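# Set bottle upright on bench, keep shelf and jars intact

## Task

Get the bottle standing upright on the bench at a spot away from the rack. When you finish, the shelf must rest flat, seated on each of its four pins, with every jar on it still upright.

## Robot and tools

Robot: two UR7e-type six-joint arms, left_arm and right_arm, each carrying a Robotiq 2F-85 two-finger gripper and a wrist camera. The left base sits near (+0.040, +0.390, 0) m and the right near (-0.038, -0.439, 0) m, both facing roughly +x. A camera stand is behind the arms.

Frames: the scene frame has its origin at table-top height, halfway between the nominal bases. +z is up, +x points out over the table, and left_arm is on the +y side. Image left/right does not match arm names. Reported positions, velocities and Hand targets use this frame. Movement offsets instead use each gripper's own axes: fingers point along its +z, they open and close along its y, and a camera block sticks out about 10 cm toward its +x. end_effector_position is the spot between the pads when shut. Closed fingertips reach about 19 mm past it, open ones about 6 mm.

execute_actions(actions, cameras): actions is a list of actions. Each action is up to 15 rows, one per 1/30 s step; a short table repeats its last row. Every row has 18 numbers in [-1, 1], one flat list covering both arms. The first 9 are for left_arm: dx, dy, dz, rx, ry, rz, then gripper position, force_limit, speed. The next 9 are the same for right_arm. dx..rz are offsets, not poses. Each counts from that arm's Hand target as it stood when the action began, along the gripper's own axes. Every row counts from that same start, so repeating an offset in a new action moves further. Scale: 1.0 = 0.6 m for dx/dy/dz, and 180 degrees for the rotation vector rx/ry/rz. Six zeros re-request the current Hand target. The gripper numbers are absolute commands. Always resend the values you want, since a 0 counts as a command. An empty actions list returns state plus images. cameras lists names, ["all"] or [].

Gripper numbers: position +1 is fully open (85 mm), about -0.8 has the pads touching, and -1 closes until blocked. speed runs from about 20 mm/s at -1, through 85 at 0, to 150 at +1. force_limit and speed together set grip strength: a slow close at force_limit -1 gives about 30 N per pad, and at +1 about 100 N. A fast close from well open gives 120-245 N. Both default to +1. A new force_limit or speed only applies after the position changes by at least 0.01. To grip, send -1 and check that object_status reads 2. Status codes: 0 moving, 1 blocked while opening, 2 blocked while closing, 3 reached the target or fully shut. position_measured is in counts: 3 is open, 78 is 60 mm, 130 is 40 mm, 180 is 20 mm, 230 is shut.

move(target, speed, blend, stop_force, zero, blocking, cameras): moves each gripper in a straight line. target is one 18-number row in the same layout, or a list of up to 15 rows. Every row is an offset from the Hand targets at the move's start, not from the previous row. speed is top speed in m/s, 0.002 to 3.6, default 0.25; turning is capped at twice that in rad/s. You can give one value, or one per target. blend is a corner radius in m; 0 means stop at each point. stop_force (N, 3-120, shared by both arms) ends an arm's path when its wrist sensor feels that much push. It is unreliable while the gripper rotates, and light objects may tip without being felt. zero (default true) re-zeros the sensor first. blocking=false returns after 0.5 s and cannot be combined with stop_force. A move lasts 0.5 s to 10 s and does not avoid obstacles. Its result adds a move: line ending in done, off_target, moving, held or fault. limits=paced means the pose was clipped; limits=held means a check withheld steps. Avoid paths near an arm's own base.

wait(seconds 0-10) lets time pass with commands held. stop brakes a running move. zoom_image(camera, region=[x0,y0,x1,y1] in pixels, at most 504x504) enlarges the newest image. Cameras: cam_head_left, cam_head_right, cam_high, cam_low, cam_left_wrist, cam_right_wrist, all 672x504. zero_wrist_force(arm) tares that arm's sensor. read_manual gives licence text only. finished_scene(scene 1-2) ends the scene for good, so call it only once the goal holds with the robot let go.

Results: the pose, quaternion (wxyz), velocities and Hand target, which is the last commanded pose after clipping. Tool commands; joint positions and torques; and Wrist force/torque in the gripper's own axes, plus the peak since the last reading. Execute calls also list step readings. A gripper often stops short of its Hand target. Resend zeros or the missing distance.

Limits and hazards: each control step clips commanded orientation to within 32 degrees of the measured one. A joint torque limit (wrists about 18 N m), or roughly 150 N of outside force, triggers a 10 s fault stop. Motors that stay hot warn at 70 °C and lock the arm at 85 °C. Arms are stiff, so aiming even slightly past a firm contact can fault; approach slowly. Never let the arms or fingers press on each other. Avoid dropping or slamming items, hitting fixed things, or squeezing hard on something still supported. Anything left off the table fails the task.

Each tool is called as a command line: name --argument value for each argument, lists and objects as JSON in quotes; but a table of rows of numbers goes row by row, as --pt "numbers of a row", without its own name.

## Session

execute_actions --actions '[]'

Scene clock: 0.00 s.
left_arm: end_effector_position=(+0.7079, +0.0831, +0.1723) position_measured=3 object_status=3 end_effector_quat_wxyz=(-0.141, +0.099, +0.985, -0.002) | right_arm: end_effector_position=(+0.0242, -0.0603, +0.1591) position_measured=3 object_status=3 end_effector_quat_wxyz=(+0.747, +0.385, -0.541, +0.036)
Joint positions: left_arm=[-0.576 -0.776 0.817 -1.36 -1.701 -0.351] | right_arm=[4.513 -2.326 -1.489 -2.619 2.238 -0.665]
Joint velocities: within noise
Joint torques (N m): no reading
Wrist force (N): no reading
Wrist torque (N m): no reading
Wrist force, peak (N): no reading
Hand target: left_arm +0.7079, +0.0831, +0.1723; -0.141, +0.099, +0.985, -0.002 | right_arm +0.0242, -0.0603, +0.1591; +0.747, +0.385, -0.541, +0.036
Tool commands: left_gripper/position=+1.0 left_gripper/force_limit=+1.0 left_gripper/speed=+1.0 right_gripper/position=+1.0 right_gripper/force_limit=+1.0 right_gripper/speed=+1.0
camera_calibration:
cam_left_wrist: T_world_to_cam=[[0.183088, 0.983061, -0.00830944, -0.208507], [0.980419, -0.181959, 0.0752992, -0.674592], [0.0725118, -0.0219331, -0.997126, 0.249773], [0, 0, 0, 1]] pos_world=[0.681446, 0.087705, 0.298119]
cam_right_wrist: T_world_to_cam=[[-0.465712, 0.703808, 0.53644, -0.0178436], [-0.104714, 0.558103, -0.823138, 0.182257], [-0.878719, -0.439518, -0.186216, 0.155224], [0, 0, 0, 1]] pos_world=[0.147173, -0.0209358, 0.1885]

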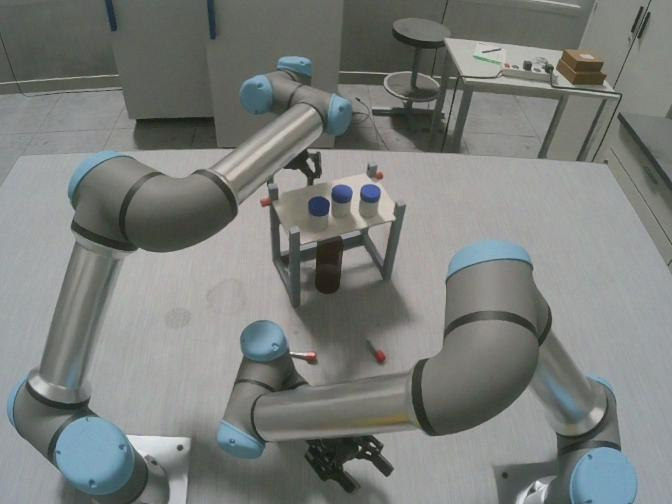

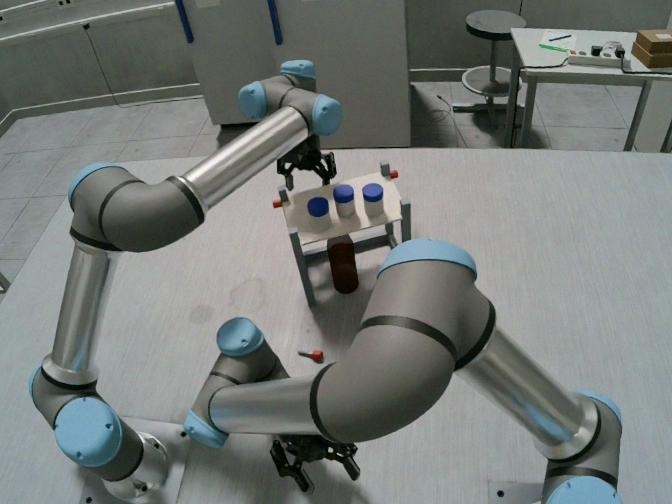

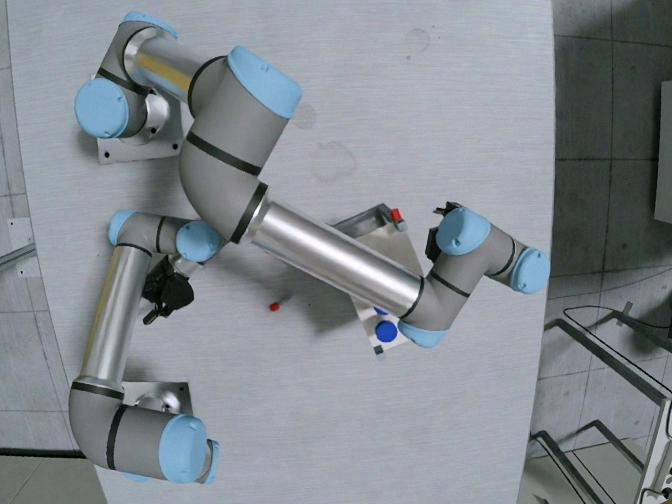

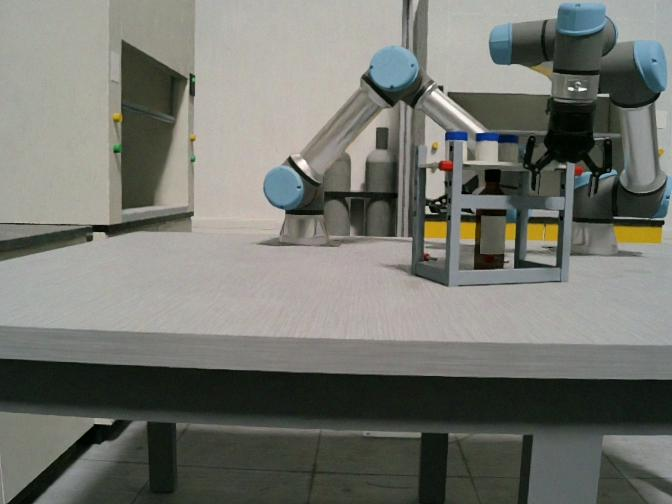

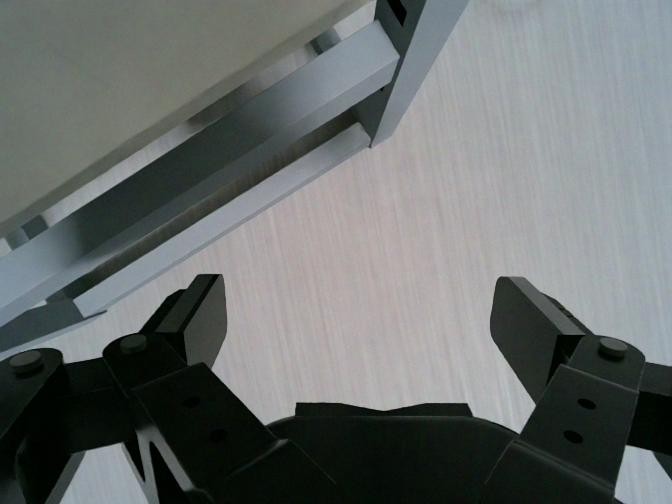

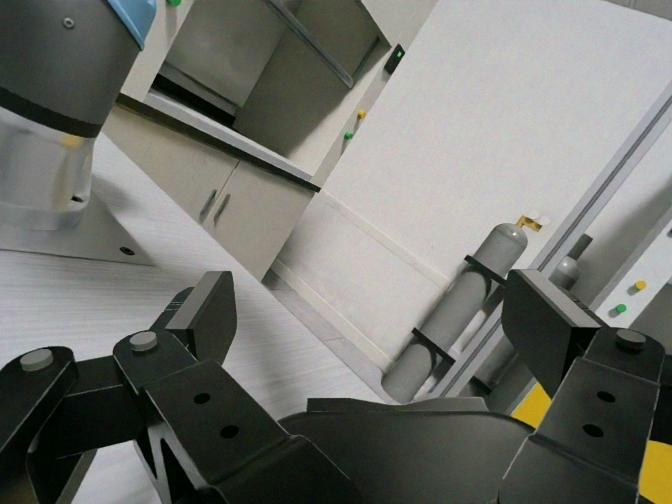

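move --pt "0.1156 -0.0133 -0.4 0 0 0 1 1 1 0 0 0 0 0 0 1 1 1" --pt "0.613 0.422 -0.2327 -0.0668 -0.0699 0.4095 1 1 1 0 0 0 0 0 0 1 1 1" --pt "0.613 0.422 -0.2327 -0.0668 -0.0699 0.4095 1 1 1 0.5992 -0.4215 0.0877 0.3759 -0.3883 -0.0948 1 1 1" --speed 0.4 --cameras '["all"]'

zoom_image --camera "cam_high" --region '[240, 190, 430, 370]'

zoom_image --camera "cam_head_left" --region '[250, 160, 430, 370]'

zoom_image --camera "cam_low" --region '[400, 110, 600, 290]'

Scene clock: 6.80 s.
left_arm: end_effector_position=(+0.4500, +0.4000, +0.4003) position_measured=3 object_status=3 end_effector_quat_wxyz=(+0.000, +0.680, +0.733, +0.000) | right_arm: end_effector_position=(+0.2505, -0.4002, +0.3301) position_measured=3 object_status=3 end_effector_quat_wxyz=(+0.000, +0.729, -0.684, +0.000) end_effector_velocity=(+0.000, +0.000, +0.000) end_effector_angular_velocity=(+0.001, -0.001, +0.006)
Joint positions: left_arm=[-0.316 -1.798 1.591 -1.364 -1.571 1.189] | right_arm=[3.783 -1.007 -1.967 -1.739 1.571 -1.025]
Joint velocities: left_arm=[within noise] | right_arm=[-0.001 0 0 0.002 0 -0.006]
Joint torques (N m): left_arm=[4.23 -21.1 -16.49 -0.46 1.34 -0.96] | right_arm=[-6.25 7.71 32.64 5.08 -0.29 -2.29]
Wrist force (N): left_arm=[-1.1 0.1 0.1] | right_arm=[-0.3 -0.4 -1.9]
Wrist torque (N m): left_arm=[0.00 0.24 0.00] | right_arm=[0.22 -0.15 0.08]
Wrist force, peak (N): left_arm=[1.2 -0.5 -4.2] | right_arm=[2.6 -0.8 -2.6]
Hand target: left_arm +0.4500, +0.4000, +0.4003; +0.000, +0.680, +0.733, +0.000 | right_arm +0.2505, -0.4002, +0.3301; +0.000, +0.729, -0.684, +0.000
Off the commanded pose: left_arm 0.000 m, 0 deg | right_arm 0.000 m, 0 deg.
elbow stopped short (left arm): the move would have taken joint 3 (elbow) straighter than the controller allows.
move: done
camera_calibration:
cam_left_wrist: T_world_to_cam=[[0.995517, 0.0925209, 0.0196208, -0.491512], [0.0798624, -0.933466, 0.349661, 0.21469], [0.0506663, -0.346527, -0.936671, 0.618275], [0, 0, 0, 1]] pos_world=[0.440837, 0.46013, 0.513695]
cam_right_wrist: T_world_to_cam=[[-0.997854, -0.0651704, 0.0064153, 0.235488], [-0.0585475, 0.931728, 0.358407, 0.284372], [-0.0293349, 0.357262, -0.933543, 0.589293], [0, 0, 0, 1]] pos_world=[0.268919, -0.460143, 0.446699]

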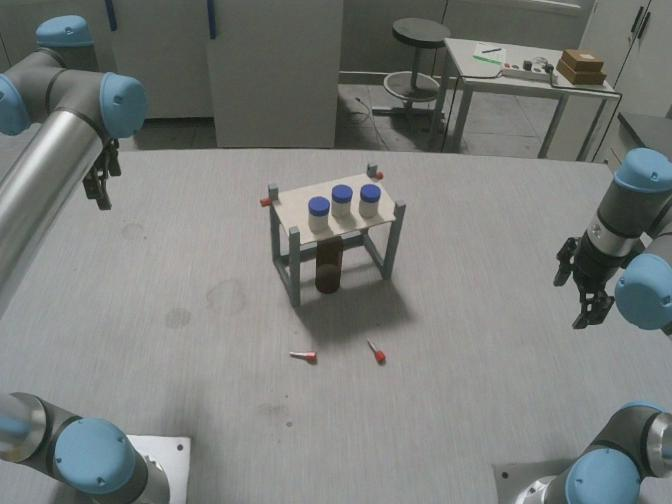

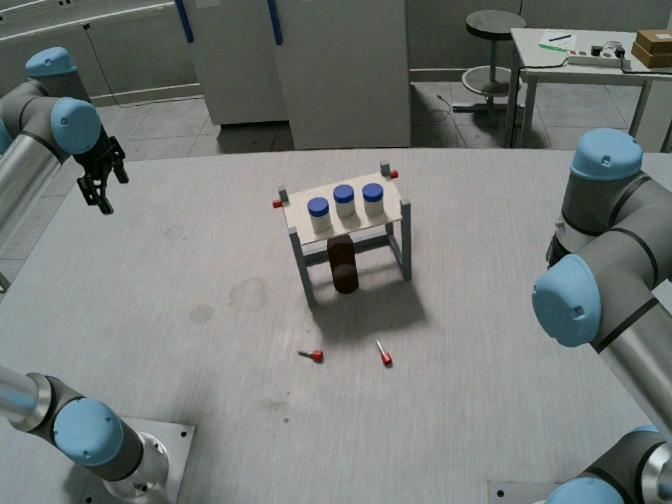

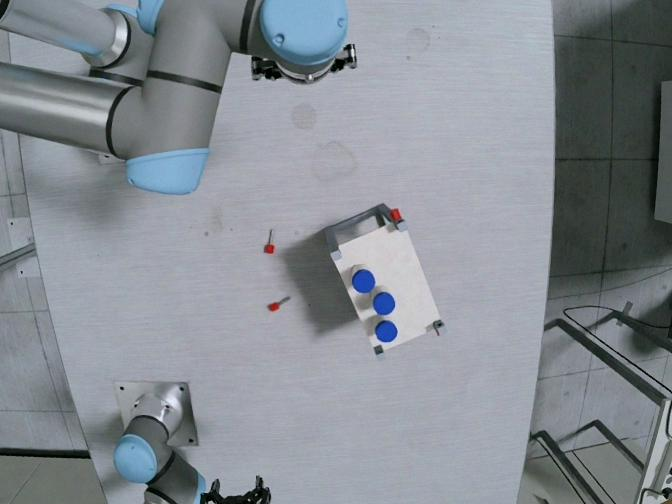

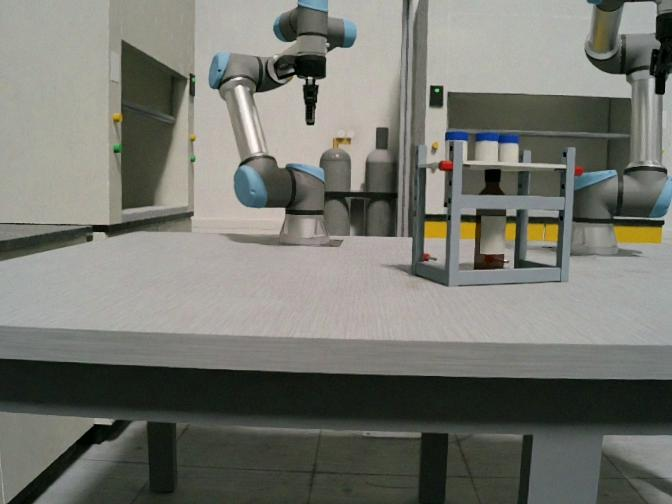

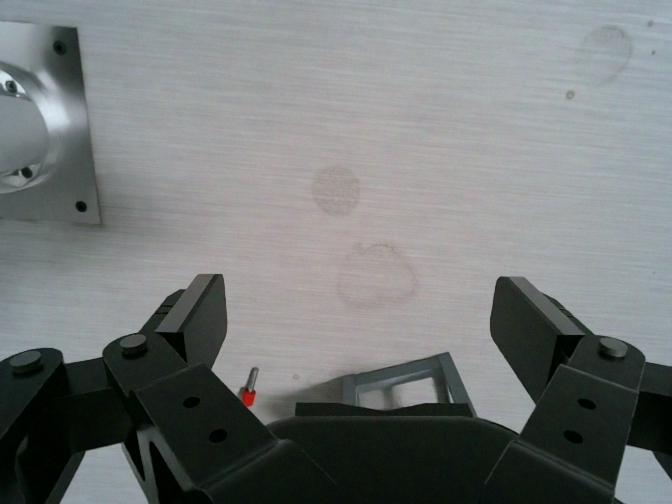

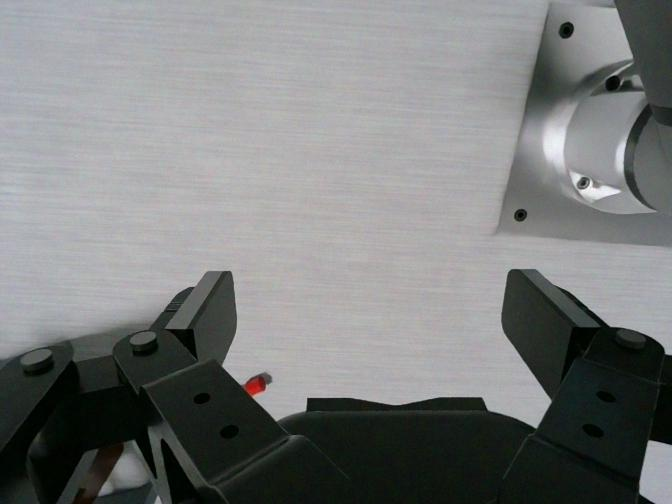

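Scaled by 2.653 from the camera's 672x504 image, which has a finer 960x720 frame.

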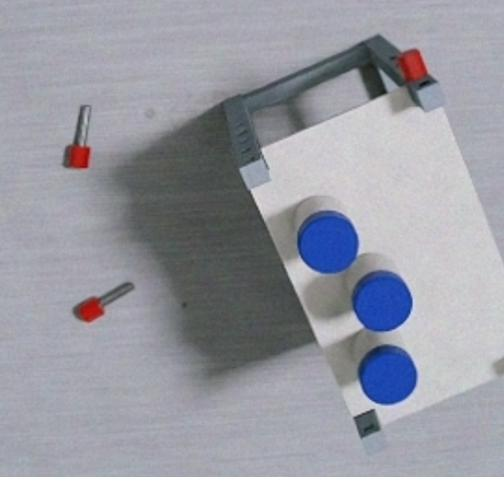

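Scaled by 2.400 from the camera's 672x504 image, which has a finer 960x720 frame.

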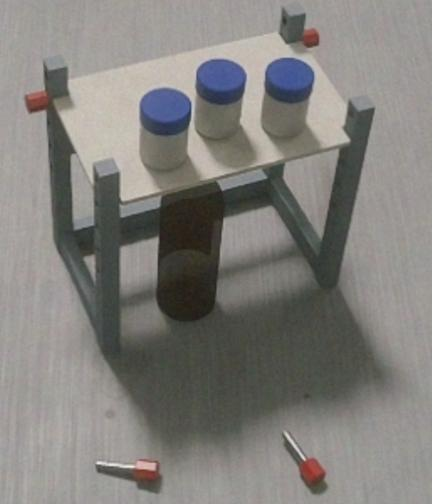

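Scaled by 2.520 from the camera's 672x504 image, which has a finer 960x720 frame.

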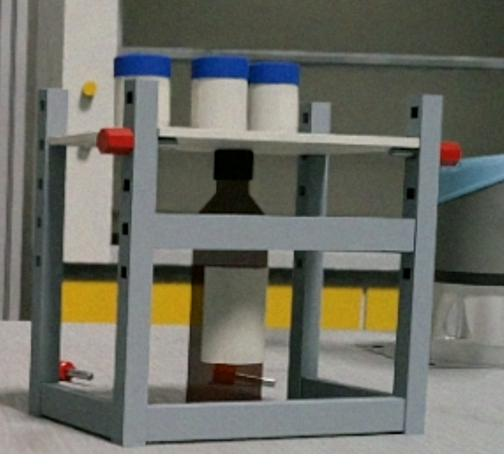

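move --target '[-0.8545,-0.2348,0.4667,0,0,-0.6217,1,-0.5,-0.5,0,0,0,0,0,0,1,1,1]' --speed 0.35 --cameras '["cam_left_wrist","cam_head_left"]'

Scene clock: 11.20 s.
left_arm: end_effector_position=(+0.3479, -0.1217, +0.1204) position_measured=3 object_status=3 end_effector_quat_wxyz=(+0.000, -0.227, +0.974, +0.000) end_effector_velocity=(+0.000, +0.000, -0.001) end_effector_angular_velocity=(+0.001, +0.000, +0.005) | right_arm: end_effector_position=(+0.2505, -0.4002, +0.3301) position_measured=3 object_status=3 end_effector_quat_wxyz=(+0.000, +0.729, -0.684, +0.000)
Joint positions: left_arm=[-1.263 -1.24 1.738 -2.068 -1.571 -1.712] | right_arm=[3.783 -1.007 -1.967 -1.739 1.571 -1.025]
Joint velocities: left_arm=[0 0.001 0 0 0 -0.005] | right_arm=[within noise]
Joint torques (N m): left_arm=[-1.28 -28.71 -24.13 -1.31 -0.36 -0.82] | right_arm=[-6.05 6.41 32.49 5.45 1.27 -2.25]
Wrist force (N): left_arm=[-1.1 0.1 -0.1] | right_arm=[0.0 -0.2 -2.3]
Wrist torque (N m): left_arm=[0.00 0.25 0.18] | right_arm=[0.25 -0.21 0.08]
Wrist force, peak (N): left_arm=[0.0 -1.5 1.0] | right_arm=[-0.3 -0.1 -2.7]
Hand target: left_arm +0.3478, -0.1218, +0.1203; +0.000, -0.227, +0.974, +0.000 | right_arm +0.2505, -0.4002, +0.3301; +0.000, +0.729, -0.684, +0.000
Off the commanded pose: left_arm 0.000 m, 0 deg | right_arm 0.000 m, 0 deg.
move: done
camera_calibration:
cam_left_wrist: T_world_to_cam=[[-0.457216, 0.889141, 0.0195467, 0.266325], [0.836337, 0.42238, 0.34948, -0.26431], [0.30248, 0.176135, -0.93674, 0.156532], [0, 0, 0, 1]] pos_world=[0.295473, -0.152732, 0.233795]
Images, in order (width x height): cam_head_left 672x504, cam_left_wrist 672x504.

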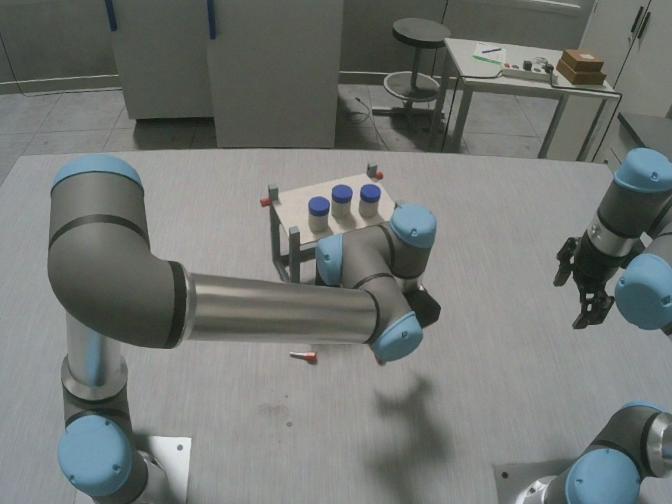

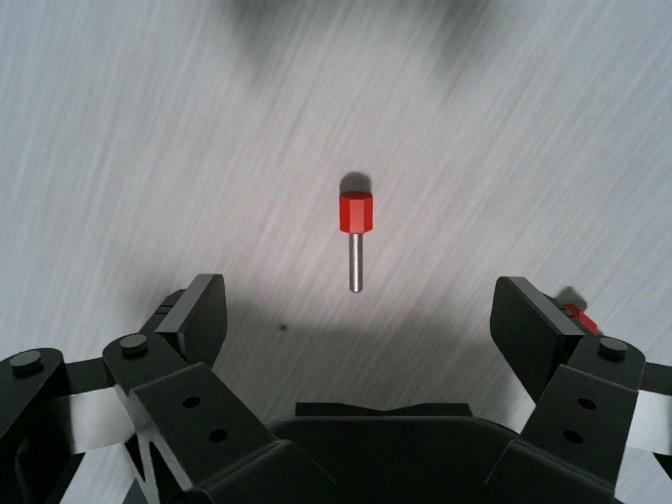

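move --pt "0.005 0.01 0.13 0 0 -0.006 1 -0.5 -0.5 0 0 0 0 0 0 1 1 1" --pt "0.005 0.01 0.1667 0 0 -0.006 1 -0.5 -0.5 0 0 0 0 0 0 1 1 1" --speed '[0.25,0.1]' --cameras '["cam_left_wrist"]'

Scene clock: 12.97 s.
left_arm: end_effector_position=(+0.3425, -0.1177, +0.0203) position_measured=3 object_status=3 end_effector_quat_wxyz=(+0.000, -0.236, +0.972, +0.000) | right_arm: end_effector_position=(+0.2505, -0.4002, +0.3301) position_measured=3 object_status=3 end_effector_quat_wxyz=(+0.000, +0.729, -0.684, +0.000)
Joint positions: left_arm=[-1.27 -1.112 1.858 -2.317 -1.571 -1.737] | right_arm=[3.783 -1.007 -1.967 -1.739 1.571 -1.025]
Joint torques (N m): left_arm=[5.48 -34.3 -18.82 -2.49 1.27 0.48] | right_arm=[-5.82 5.58 32.09 5.41 1.22 -2.18]
Wrist force (N): left_arm=[-1.2 0.0 0.0] | right_arm=[-0.3 0.1 -2.4]
Wrist torque (N m): left_arm=[-0.02 0.27 0.18] | right_arm=[0.30 -0.15 0.08]
Wrist force, peak (N): left_arm=[-1.3 -0.1 -2.2] | right_arm=[-0.4 0.0 -2.5]
Hand target: left_arm +0.3425, -0.1178, +0.0203; +0.000, -0.236, +0.972, +0.000 | right_arm +0.2505, -0.4002, +0.3301; +0.000, +0.729, -0.684, +0.000
Off the commanded pose: left_arm 0.000 m, 0 deg | right_arm 0.000 m, 0 deg.
move: done
camera_calibration:
cam_left_wrist: T_world_to_cam=[[-0.473921, 0.880347, 0.0196686, 0.267011], [0.828256, 0.438073, 0.349405, -0.221986], [0.298981, 0.181881, -0.936765, 0.0656343], [0, 0, 0, 1]] pos_world=[0.290781, -0.149754, 0.133795]
Images, in order (width x height): cam_left_wrist 672x504.

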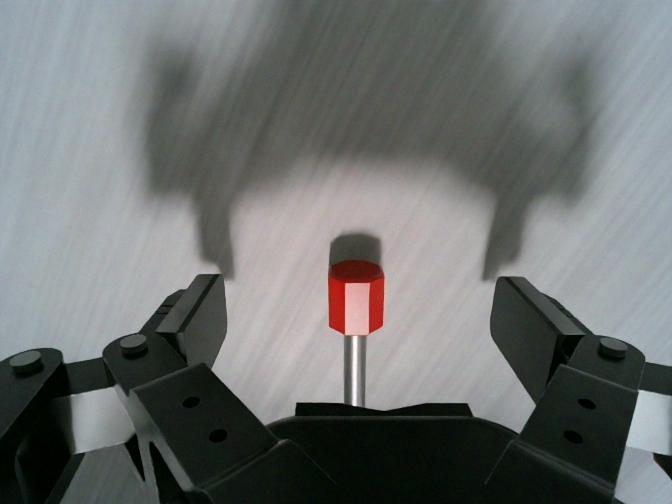

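move --pt "0 0 0 0 0 0 -1 -0.5 -0.5 0 0 0 0 0 0 1 1 1" --pt "0 0 -0.4 0 0 0 -1 -0.5 -0.5 0 0 0 0 0 0 1 1 1" --pt "-0.1913 0.3704 -0.45 0.2078 -0.1878 0.5017 -1 -0.5 -0.5 0 0 0 0 0 0 1 1 1" --pt "-0.3763 0.2763 -0.455 0.2078 -0.1878 0.5017 -1 -0.5 -0.5 0 0 0 0 0 0 1 1 1" --speed '[0.1,0.3,0.35,0.3]' --cameras '["cam_left_wrist","cam_head_left"]'

zoom_image --camera "cam_left_wrist" --region '[250, 0, 450, 260]'

Scene clock: 20.23 s.
left_arm: end_effector_position=(+0.4671, +0.1331, +0.2932) position_measured=188 object_status=2 end_effector_quat_wxyz=(+0.316, +0.520, +0.764, -0.215) | right_arm: end_effector_position=(+0.2505, -0.4002, +0.3301) position_measured=3 object_status=3 end_effector_quat_wxyz=(+0.000, +0.729, -0.684, +0.000)
Joint positions: left_arm=[-0.616 -1.772 2.214 -2.706 -1.974 0.441] | right_arm=[3.783 -1.007 -1.967 -1.739 1.571 -1.025]
Joint torques (N m): left_arm=[6.01 -7.11 -27.36 -6.09 -1.17 0.96] | right_arm=[-3.97 2.64 31.89 5.27 1.05 -2.34]
Wrist force (N): left_arm=[-2.9 0.4 2.0] | right_arm=[-0.5 -0.2 -1.9]
Wrist torque (N m): left_arm=[0.09 0.76 0.25] | right_arm=[0.25 -0.13 0.08]
Wrist force, peak (N): left_arm=[-0.9 4.1 -11.1] | right_arm=[-0.2 -0.1 -2.8]
Hand target: left_arm +0.4672, +0.1331, +0.2933; +0.316, +0.520, +0.764, -0.215 | right_arm +0.2505, -0.4002, +0.3301; +0.000, +0.729, -0.684, +0.000
Off the commanded pose: left_arm 0.000 m, 0 deg | right_arm 0.000 m, 0 deg.
move: done
camera_calibration:
cam_left_wrist: T_world_to_cam=[[0.920303, 0.391205, 0.000944144, -0.480851], [0.161852, -0.382948, 0.90948, -0.274031], [0.356155, -0.836845, -0.415746, 0.1944], [0, 0, 0, 1]] pos_world=[0.417645, 0.245854, 0.330501]
Images, in order (width x height): cam_head_left 672x504, cam_left_wrist 672x504.

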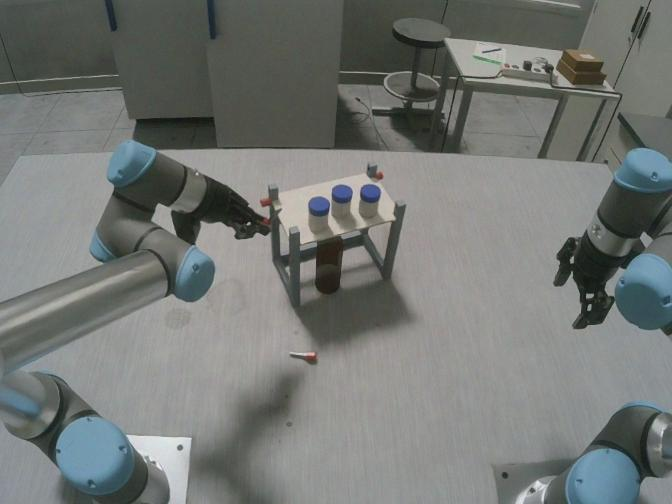

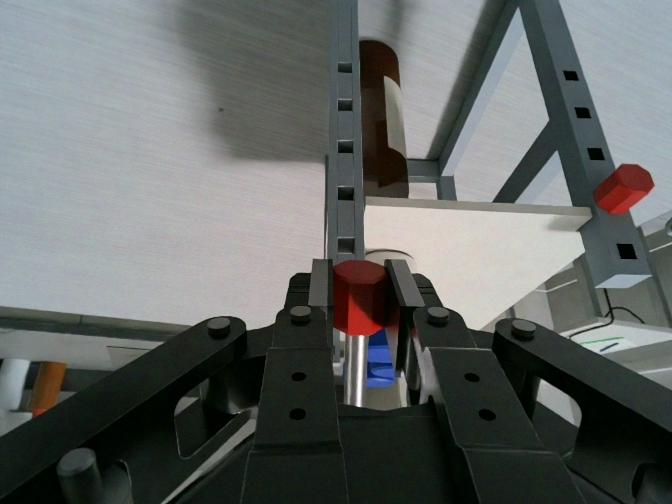

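Scaled by 1.938 from the camera's 672x504 image, which has a finer 960x720 frame.

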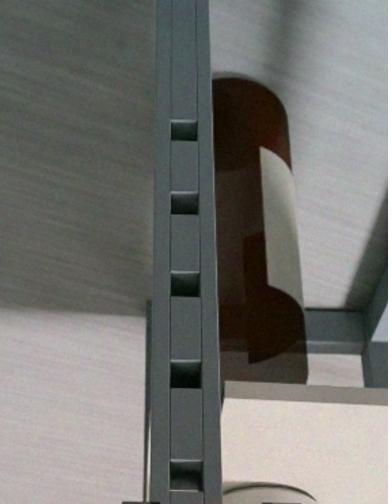

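move --pt "0.0771 -0.0033 0.0891 0 0.25 0 -1 -0.5 -0.5 -0.3212 -0.204 0.1 0.4566 0.3326 -0.4566 1 1 1" --pt "0.0771 -0.0033 0.0891 0 0.25 0 -1 -0.5 -0.5 -0.5455 -0.3842 0.25 0.4566 0.3326 -0.4566 1 1 1" --speed 0.3 --cameras '["cam_right_wrist","cam_left_wrist","cam_high","cam_head_left"]'

Scene clock: 28.30 s.
left_arm: end_effector_position=(+0.4672, +0.1276, +0.2228) position_measured=188 object_status=2 end_effector_quat_wxyz=(+0.000, +0.563, +0.827, +0.000) | right_arm: end_effector_position=(+0.4594, -0.0588, +0.1800) position_measured=3 object_status=3 end_effector_quat_wxyz=(-0.132, +0.695, +0.132, +0.694)
Joint positions: left_arm=[-0.829 -1.555 1.834 -1.849 -1.571 0.375] | right_arm=[4.362 -2.342 -2.202 1.401 0.757 -3.14]
Joint torques (N m): left_arm=[5.29 -31.26 -16.03 -0.49 -1.41 0.97] | right_arm=[2.34 29.88 13.51 1.33 -0.31 -1.49]
Wrist force (N): left_arm=[-1.1 -0.1 0.7] | right_arm=[0.0 0.2 0.6]
Wrist torque (N m): left_arm=[-0.03 0.26 0.17] | right_arm=[0.11 0.02 0.12]
Wrist force, peak (N): left_arm=[-3.3 0.4 2.1] | right_arm=[-1.1 -1.5 2.7]
Hand target: left_arm +0.4672, +0.1276, +0.2228; +0.000, +0.563, +0.827, +0.000 | right_arm +0.4594, -0.0588, +0.1799; -0.132, +0.695, +0.132, +0.694
Off the commanded pose: left_arm 0.000 m, 0 deg | right_arm 0.000 m, 0 deg.
move: done
camera_calibration:
cam_left_wrist: T_world_to_cam=[[0.923529, 0.383035, 0.0194502, -0.483323], [0.352661, -0.868041, 0.349477, -0.114624], [0.150745, -0.315893, -0.936743, 0.306098], [0, 0, 0, 1]] pos_world=[0.440643, 0.182326, 0.336194]
cam_right_wrist: T_world_to_cam=[[0.361496, -0.932373, 0.000472888, -0.207243], [-0.335249, -0.130455, -0.933054, 0.329373], [0.870016, 0.337137, -0.359736, -0.184238], [0, 0, 0, 1]] pos_world=[0.34563, -0.0881461, 0.241144]
Images, in order (width x height): cam_head_left 672x504, cam_high 672x504, cam_left_wrist 672x504, cam_right_wrist 672x504.

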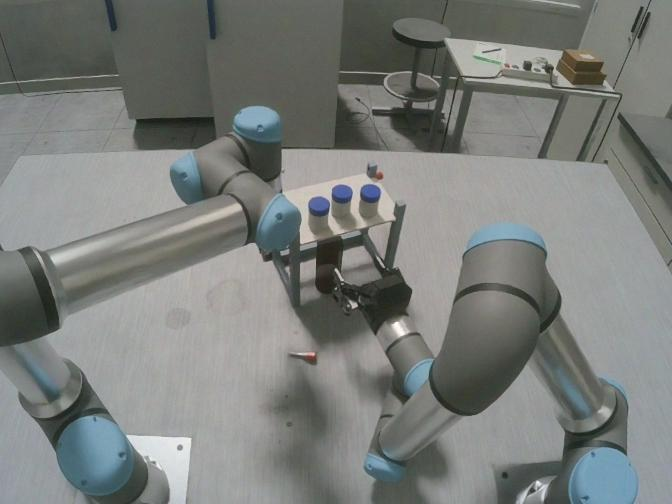

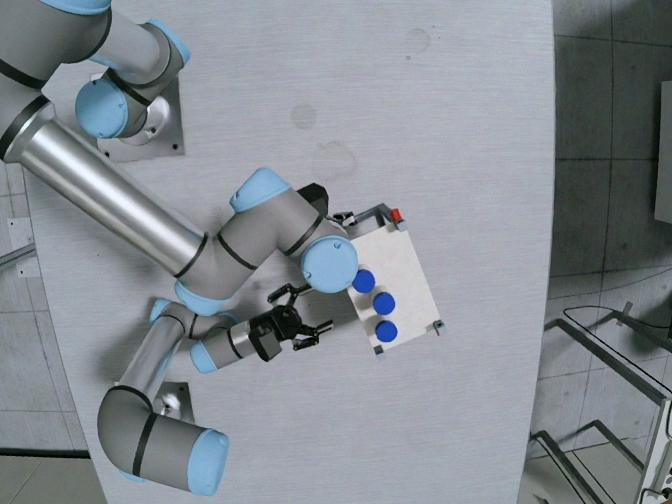

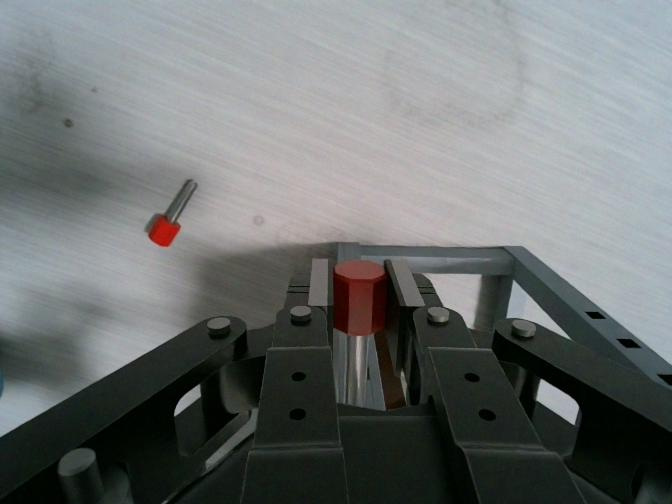

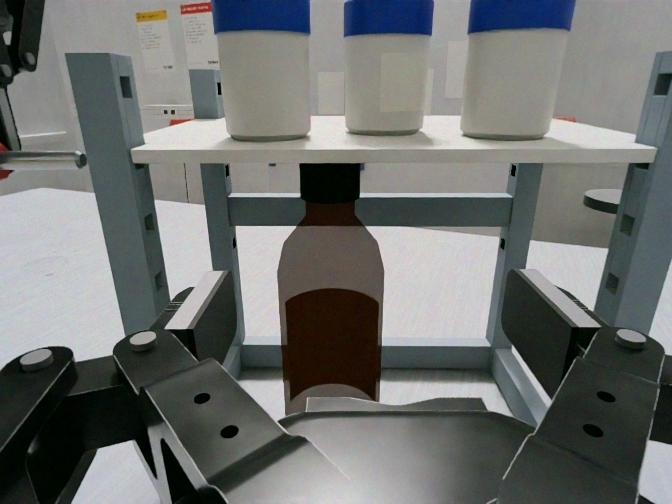

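move --pt "0 0 0 0 0 0 -1 -0.5 -0.5 0.01 0 0 0 0 0 1 1 1" --pt "0 0 0 0 0 0 -1 -0.5 -0.5 0.01 0 0.1667 0 0 0 1 1 1" --pt "0 0 0 0 0 0 -1 -0.5 -0.5 0.029 0 0.1667 0 0 0 1 1 1" --pt "0 0 0 0 0 0 -1 -0.5 -0.5 0.0518 0 0.1667 0 0 0 1 1 1" --speed '[0.1,0.12,0.06,0.015]' --cameras '["cam_right_wrist"]'

move --target '[-0.0333,0,0,0,0,0,-1,-0.5,-0.5,0,0,0,0,0,0,1,1,1]' --speed 0.01 --stop_force 5 --cameras '["cam_head_left","cam_low","cam_left_wrist"]'

Scene clock: 31.97 s.
left_arm: end_effector_position=(+0.4672, +0.1276, +0.2228) position_measured=188 object_status=2 end_effector_quat_wxyz=(+0.000, +0.563, +0.827, +0.000) | right_arm: end_effector_position=(+0.5525, -0.0221, +0.2109) position_measured=3 object_status=3 end_effector_quat_wxyz=(-0.132, +0.695, +0.132, +0.694)
Joint positions: left_arm=[-0.829 -1.555 1.834 -1.849 -1.571 0.375] | right_arm=[4.199 -2.339 -1.945 1.14 0.92 -3.14]
Joint torques (N m): left_arm=[5.75 -31.72 -15.78 -0.54 -1.1 0.69] | right_arm=[-3.74 36.97 7.8 3.87 1.27 2.16]
Wrist force (N): left_arm=[-1.2 0.1 0.8] | right_arm=[-3.5 0.0 0.2]
Wrist torque (N m): left_arm=[0.00 0.26 0.17] | right_arm=[0.07 0.07 0.27]
Wrist force, peak (N): left_arm=[-1.4 0.0 0.6] | right_arm=[-3.6 -0.1 0.3]
Hand target: left_arm +0.4672, +0.1276, +0.2228; +0.000, +0.563, +0.827, +0.000 | right_arm +0.5525, -0.0221, +0.2109; -0.132, +0.695, +0.132, +0.694
Off the commanded pose: left_arm 0.000 m, 0 deg | right_arm 0.000 m, 0 deg.
move: done
camera_calibration:
cam_right_wrist: T_world_to_cam=[[0.361578, -0.932342, 0.000600854, -0.206707], [-0.335384, -0.130669, -0.932975, 0.394371], [0.86993, 0.337142, -0.35994, -0.266485], [0, 0, 0, 1]] pos_world=[0.43883, -0.0513463, 0.272144]
Images, in order (width x height): cam_right_wrist 672x504.

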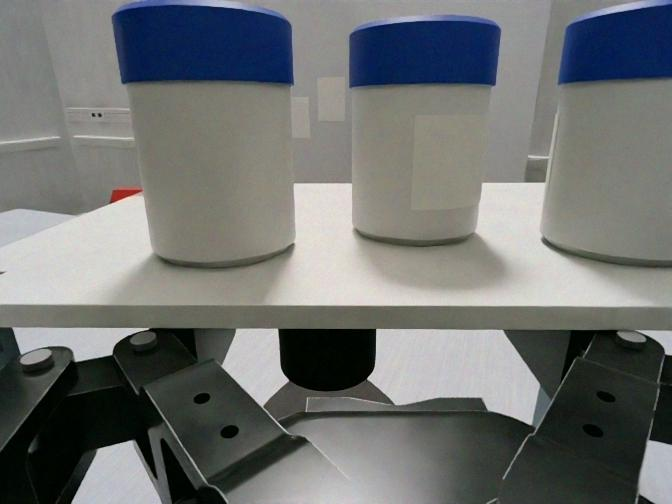

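Scene clock: 33.40 s.
left_arm: end_effector_position=(+0.4690, +0.1232, +0.2228) position_measured=188 object_status=2 end_effector_quat_wxyz=(+0.000, +0.563, +0.827, +0.000) | right_arm: end_effector_position=(+0.5525, -0.0221, +0.2109) position_measured=3 object_status=3 end_effector_quat_wxyz=(-0.132, +0.695, +0.132, +0.694)
Joint positions: left_arm=[-0.832 -1.546 1.824 -1.849 -1.571 0.372] | right_arm=[4.199 -2.339 -1.944 1.141 0.92 -3.14]
Joint torques (N m): left_arm=[5.48 -32.38 -16.5 -5.16 -1.51 0.96] | right_arm=[-3.52 37.03 20.25 4.52 1.29 2.04]
Wrist force (N): left_arm=[-1.1 0.2 0.7] | right_arm=[-3.4 0.0 0.3]
Wrist torque (N m): left_arm=[0.02 0.26 0.17] | right_arm=[0.07 0.04 0.26]
Wrist force, peak (N): left_arm=[6.8 -1.3 -0.3] | right_arm=[-3.8 0.2 0.1]
Hand target: left_arm +0.4690, +0.1232, +0.2228; +0.000, +0.563, +0.827, +0.000 (not the last commanded pose) | right_arm +0.5525, -0.0221, +0.2109; -0.132, +0.695, +0.132, +0.694
Off the commanded pose: left_arm 0.015 m, 0 deg | right_arm 0.000 m, 0 deg.
move: contact (left_arm)
camera_calibration:
cam_left_wrist: T_world_to_cam=[[0.923529, 0.383035, 0.0194502, -0.483208], [0.352661, -0.868041, 0.349477, -0.119043], [0.150745, -0.315893, -0.936743, 0.304452], [0, 0, 0, 1]] pos_world=[0.442343, 0.177926, 0.336194]
Images, in order (width x height): cam_head_left 672x504, cam_low 672x504, cam_left_wrist 672x504.

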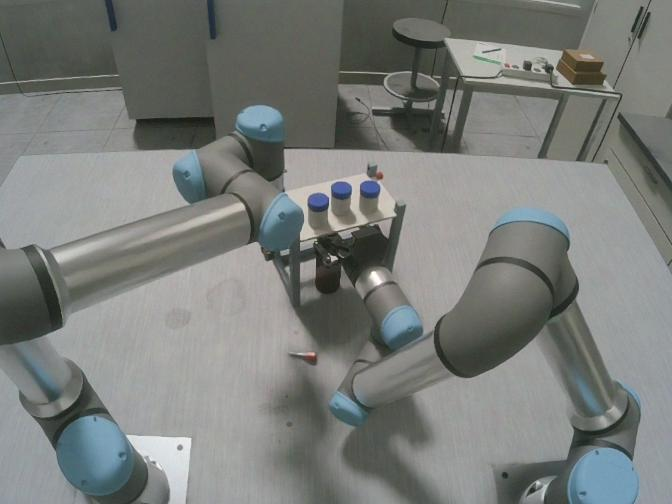

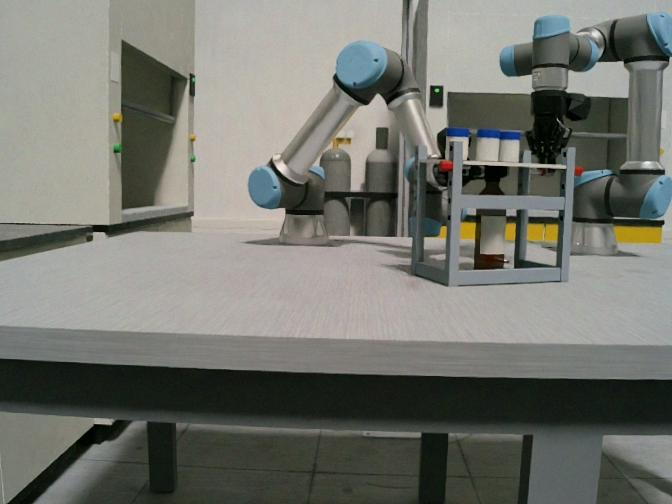

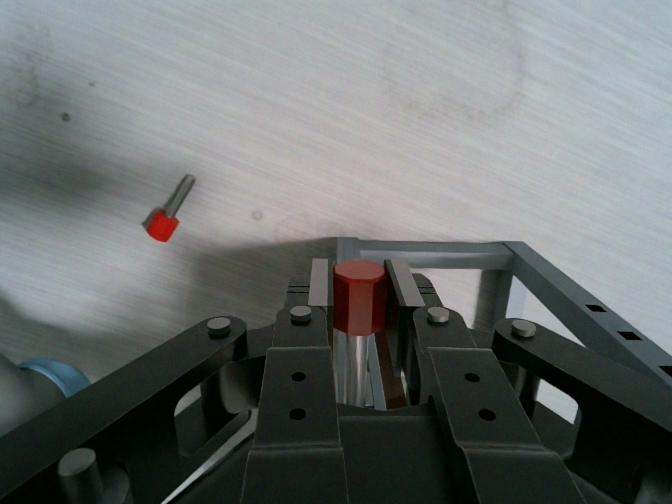

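zoom_image --camera "cam_left_wrist" --region '[310, 220, 430, 410]'

zoom_image --camera "cam_head_left" --region '[250, 205, 320, 275]'

Scaled by 2.653 from the camera's 672x504 image, which has a finer 960x720 frame.

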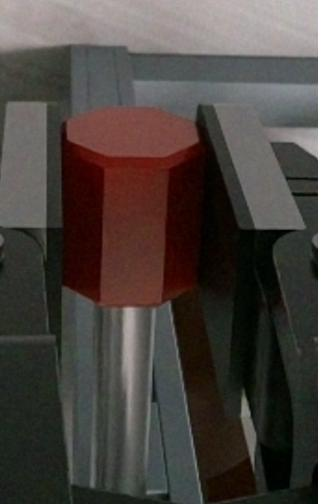

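Scaled by 7.200 from the camera's 672x504 image, which has a finer 960x720 frame.

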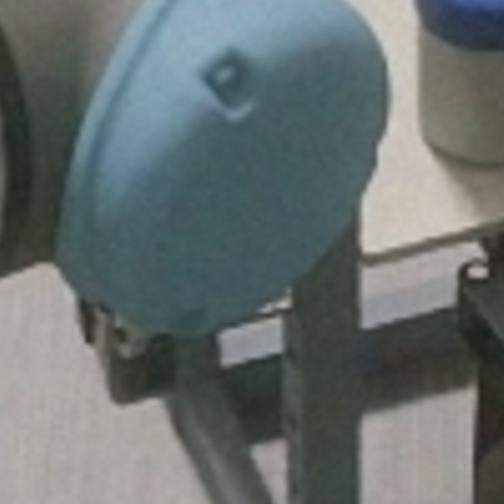

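move --pt "0.007 0 0 0 0 0 -1 -0.5 -0.5 0 0 0 0 0 0 1 1 1" --pt "0.007 0.0083 0 0 0 0.0075 -1 -0.5 -0.5 0 0 0 0 0 0 1 1 1" --speed 0.1

move --target '[-0.0333,0,0,0,0,0,-1,-0.5,-0.5,0,0,0,0,0,0,1,1,1]' --speed 0.01 --stop_force 5 --cameras '["cam_low","cam_left_wrist"]'

zoom_image --camera "cam_left_wrist" --region '[310, 220, 430, 410]'

Scene clock: 35.97 s.
left_arm: end_effector_position=(+0.4721, +0.1290, +0.2227) position_measured=188 object_status=2 end_effector_quat_wxyz=(+0.000, +0.572, +0.820, +0.000) | right_arm: end_effector_position=(+0.5525, -0.0221, +0.2109) position_measured=3 object_status=3 end_effector_quat_wxyz=(-0.132, +0.695, +0.132, +0.694)
Joint positions: left_arm=[-0.82 -1.547 1.825 -1.849 -1.571 0.408] | right_arm=[4.199 -2.339 -1.944 1.141 0.92 -3.14]
Joint torques (N m): left_arm=[-7.37 -31.98 -15.67 -0.73 0.23 1.04] | right_arm=[-2.84 37.83 21.29 4.04 0.98 1.37]
Wrist force (N): left_arm=[-1.0 -0.2 0.5] | right_arm=[-3.7 0.0 0.2]
Wrist torque (N m): left_arm=[-0.03 0.23 0.00] | right_arm=[0.05 0.06 0.27]
Wrist force, peak (N): left_arm=[-1.2 0.0 0.9] | right_arm=[-4.0 0.1 0.5]
Hand target: left_arm +0.4721, +0.1290, +0.2228; +0.000, +0.573, +0.820, +0.000 | right_arm +0.5525, -0.0221, +0.2109; -0.132, +0.695, +0.132, +0.694
Off the commanded pose: left_arm 0.000 m, 0 deg | right_arm 0.000 m, 0 deg.
move: done

Scene clock: 38.97 s.
left_arm: end_effector_position=(+0.4789, +0.1102, +0.2227) position_measured=188 object_status=2 end_effector_quat_wxyz=(+0.000, +0.573, +0.820, +0.000) | right_arm: end_effector_position=(+0.5525, -0.0221, +0.2109) position_measured=3 object_status=3 end_effector_quat_wxyz=(-0.132, +0.695, +0.132, +0.694)
Joint positions: left_arm=[-0.835 -1.509 1.785 -1.847 -1.571 0.392] | right_arm=[4.199 -2.339 -1.944 1.141 0.92 -3.14]
Joint torques (N m): left_arm=[4.74 -34.54 -16 -1.76 0.01 0.77] | right_arm=[-3.16 38.14 20.27 3.22 0.82 0.66]
Wrist force (N): left_arm=[-1.4 0.1 1.3] | right_arm=[-3.2 0.2 0.6]
Wrist torque (N m): left_arm=[-0.01 0.31 0.17] | right_arm=[0.10 0.02 0.27]
Wrist force, peak (N): left_arm=[2.4 -2.1 0.2] | right_arm=[-4.0 0.2 0.3]
Hand target: left_arm +0.4789, +0.1102, +0.2228; +0.000, +0.573, +0.820, +0.000 | right_arm +0.5525, -0.0221, +0.2109; -0.132, +0.695, +0.132, +0.694
Off the commanded pose: left_arm 0.000 m, 0 deg | right_arm 0.000 m, 0 deg.
move: done
camera_calibration:
cam_left_wrist: T_world_to_cam=[[0.932306, 0.361146, 0.0194898, -0.489274], [0.332075, -0.876119, 0.349488, -0.123139], [0.143291, -0.319357, -0.936738, 0.302777], [0, 0, 0, 1]] pos_world=[0.453659, 0.165509, 0.336195]
Images, in order (width x height): cam_low 672x504, cam_left_wrist 672x504.

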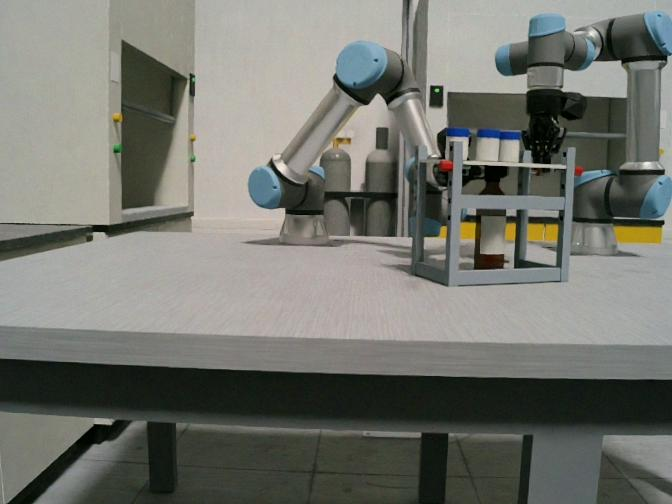

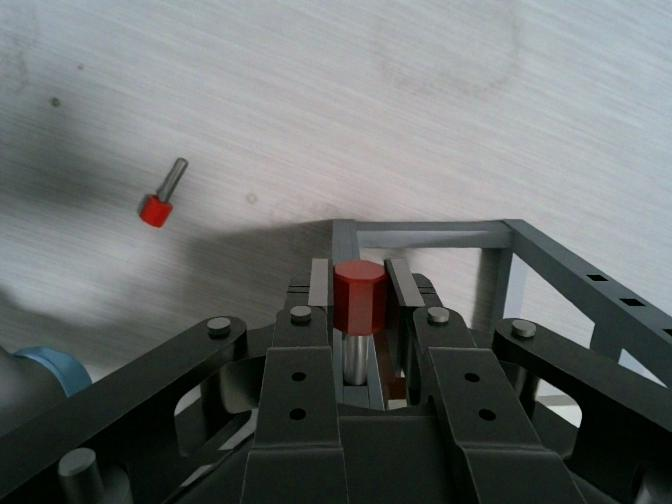

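Scaled by 2.653 from the camera's 672x504 image, which has a finer 960x720 frame.

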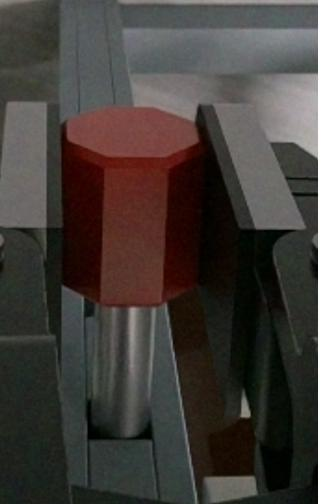

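move --target '[-0.0343,0,0,0,0,0,-1,-0.5,-0.5,0,0,0,0,0,0,1,1,1]' --speed 0.015 --stop_force 5 --cameras '["cam_low","cam_left_wrist"]'

Scene clock: 41.47 s.
left_arm: end_effector_position=(+0.4860, +0.0909, +0.2227) position_measured=188 object_status=2 end_effector_quat_wxyz=(+0.000, +0.573, +0.820, +0.000) | right_arm: end_effector_position=(+0.5525, -0.0221, +0.2109) position_measured=3 object_status=3 end_effector_quat_wxyz=(-0.132, +0.695, +0.132, +0.694)
Joint positions: left_arm=[-0.851 -1.47 1.742 -1.843 -1.571 0.377] | right_arm=[4.199 -2.339 -1.944 1.141 0.92 -3.14]
Joint torques (N m): left_arm=[4.79 -36.65 -16.35 -2.75 -0.4 0.91] | right_arm=[-1.78 38.01 19.73 2.68 0.77 -0.05]
Wrist force (N): left_arm=[-1.4 -0.4 1.6] | right_arm=[-3.8 0.0 0.3]
Wrist torque (N m): left_arm=[-0.05 0.29 0.18] | right_arm=[0.06 0.12 0.26]
Wrist force, peak (N): left_arm=[-0.3 -1.9 1.8] | right_arm=[-3.9 0.2 0.2]
Hand target: left_arm +0.4860, +0.0909, +0.2228; +0.000, +0.573, +0.820, +0.000 | right_arm +0.5525, -0.0221, +0.2109; -0.132, +0.695, +0.132, +0.694
Off the commanded pose: left_arm 0.000 m, 0 deg | right_arm 0.000 m, 0 deg.
move: done
camera_calibration:
cam_left_wrist: T_world_to_cam=[[0.932306, 0.361146, 0.0194898, -0.488924], [0.332075, -0.876119, 0.349488, -0.142406], [0.143291, -0.319357, -0.936738, 0.295596], [0, 0, 0, 1]] pos_world=[0.460759, 0.146209, 0.336195]
Images, in order (width x height): cam_low 672x504, cam_left_wrist 672x504.

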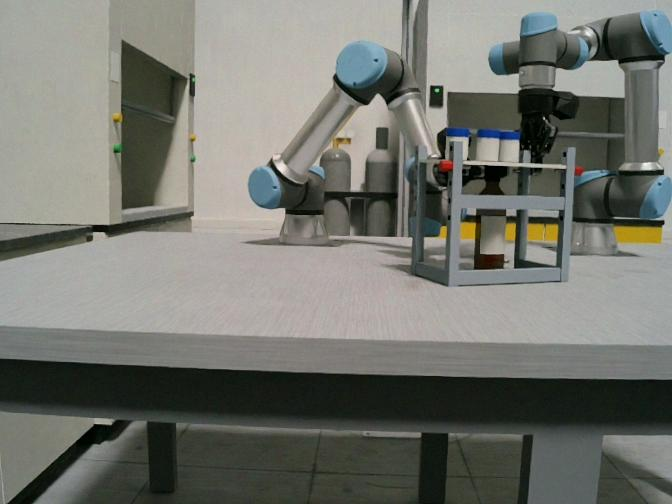

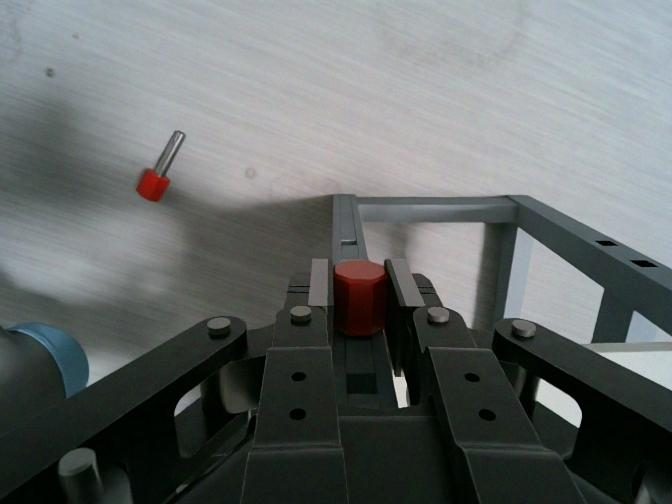

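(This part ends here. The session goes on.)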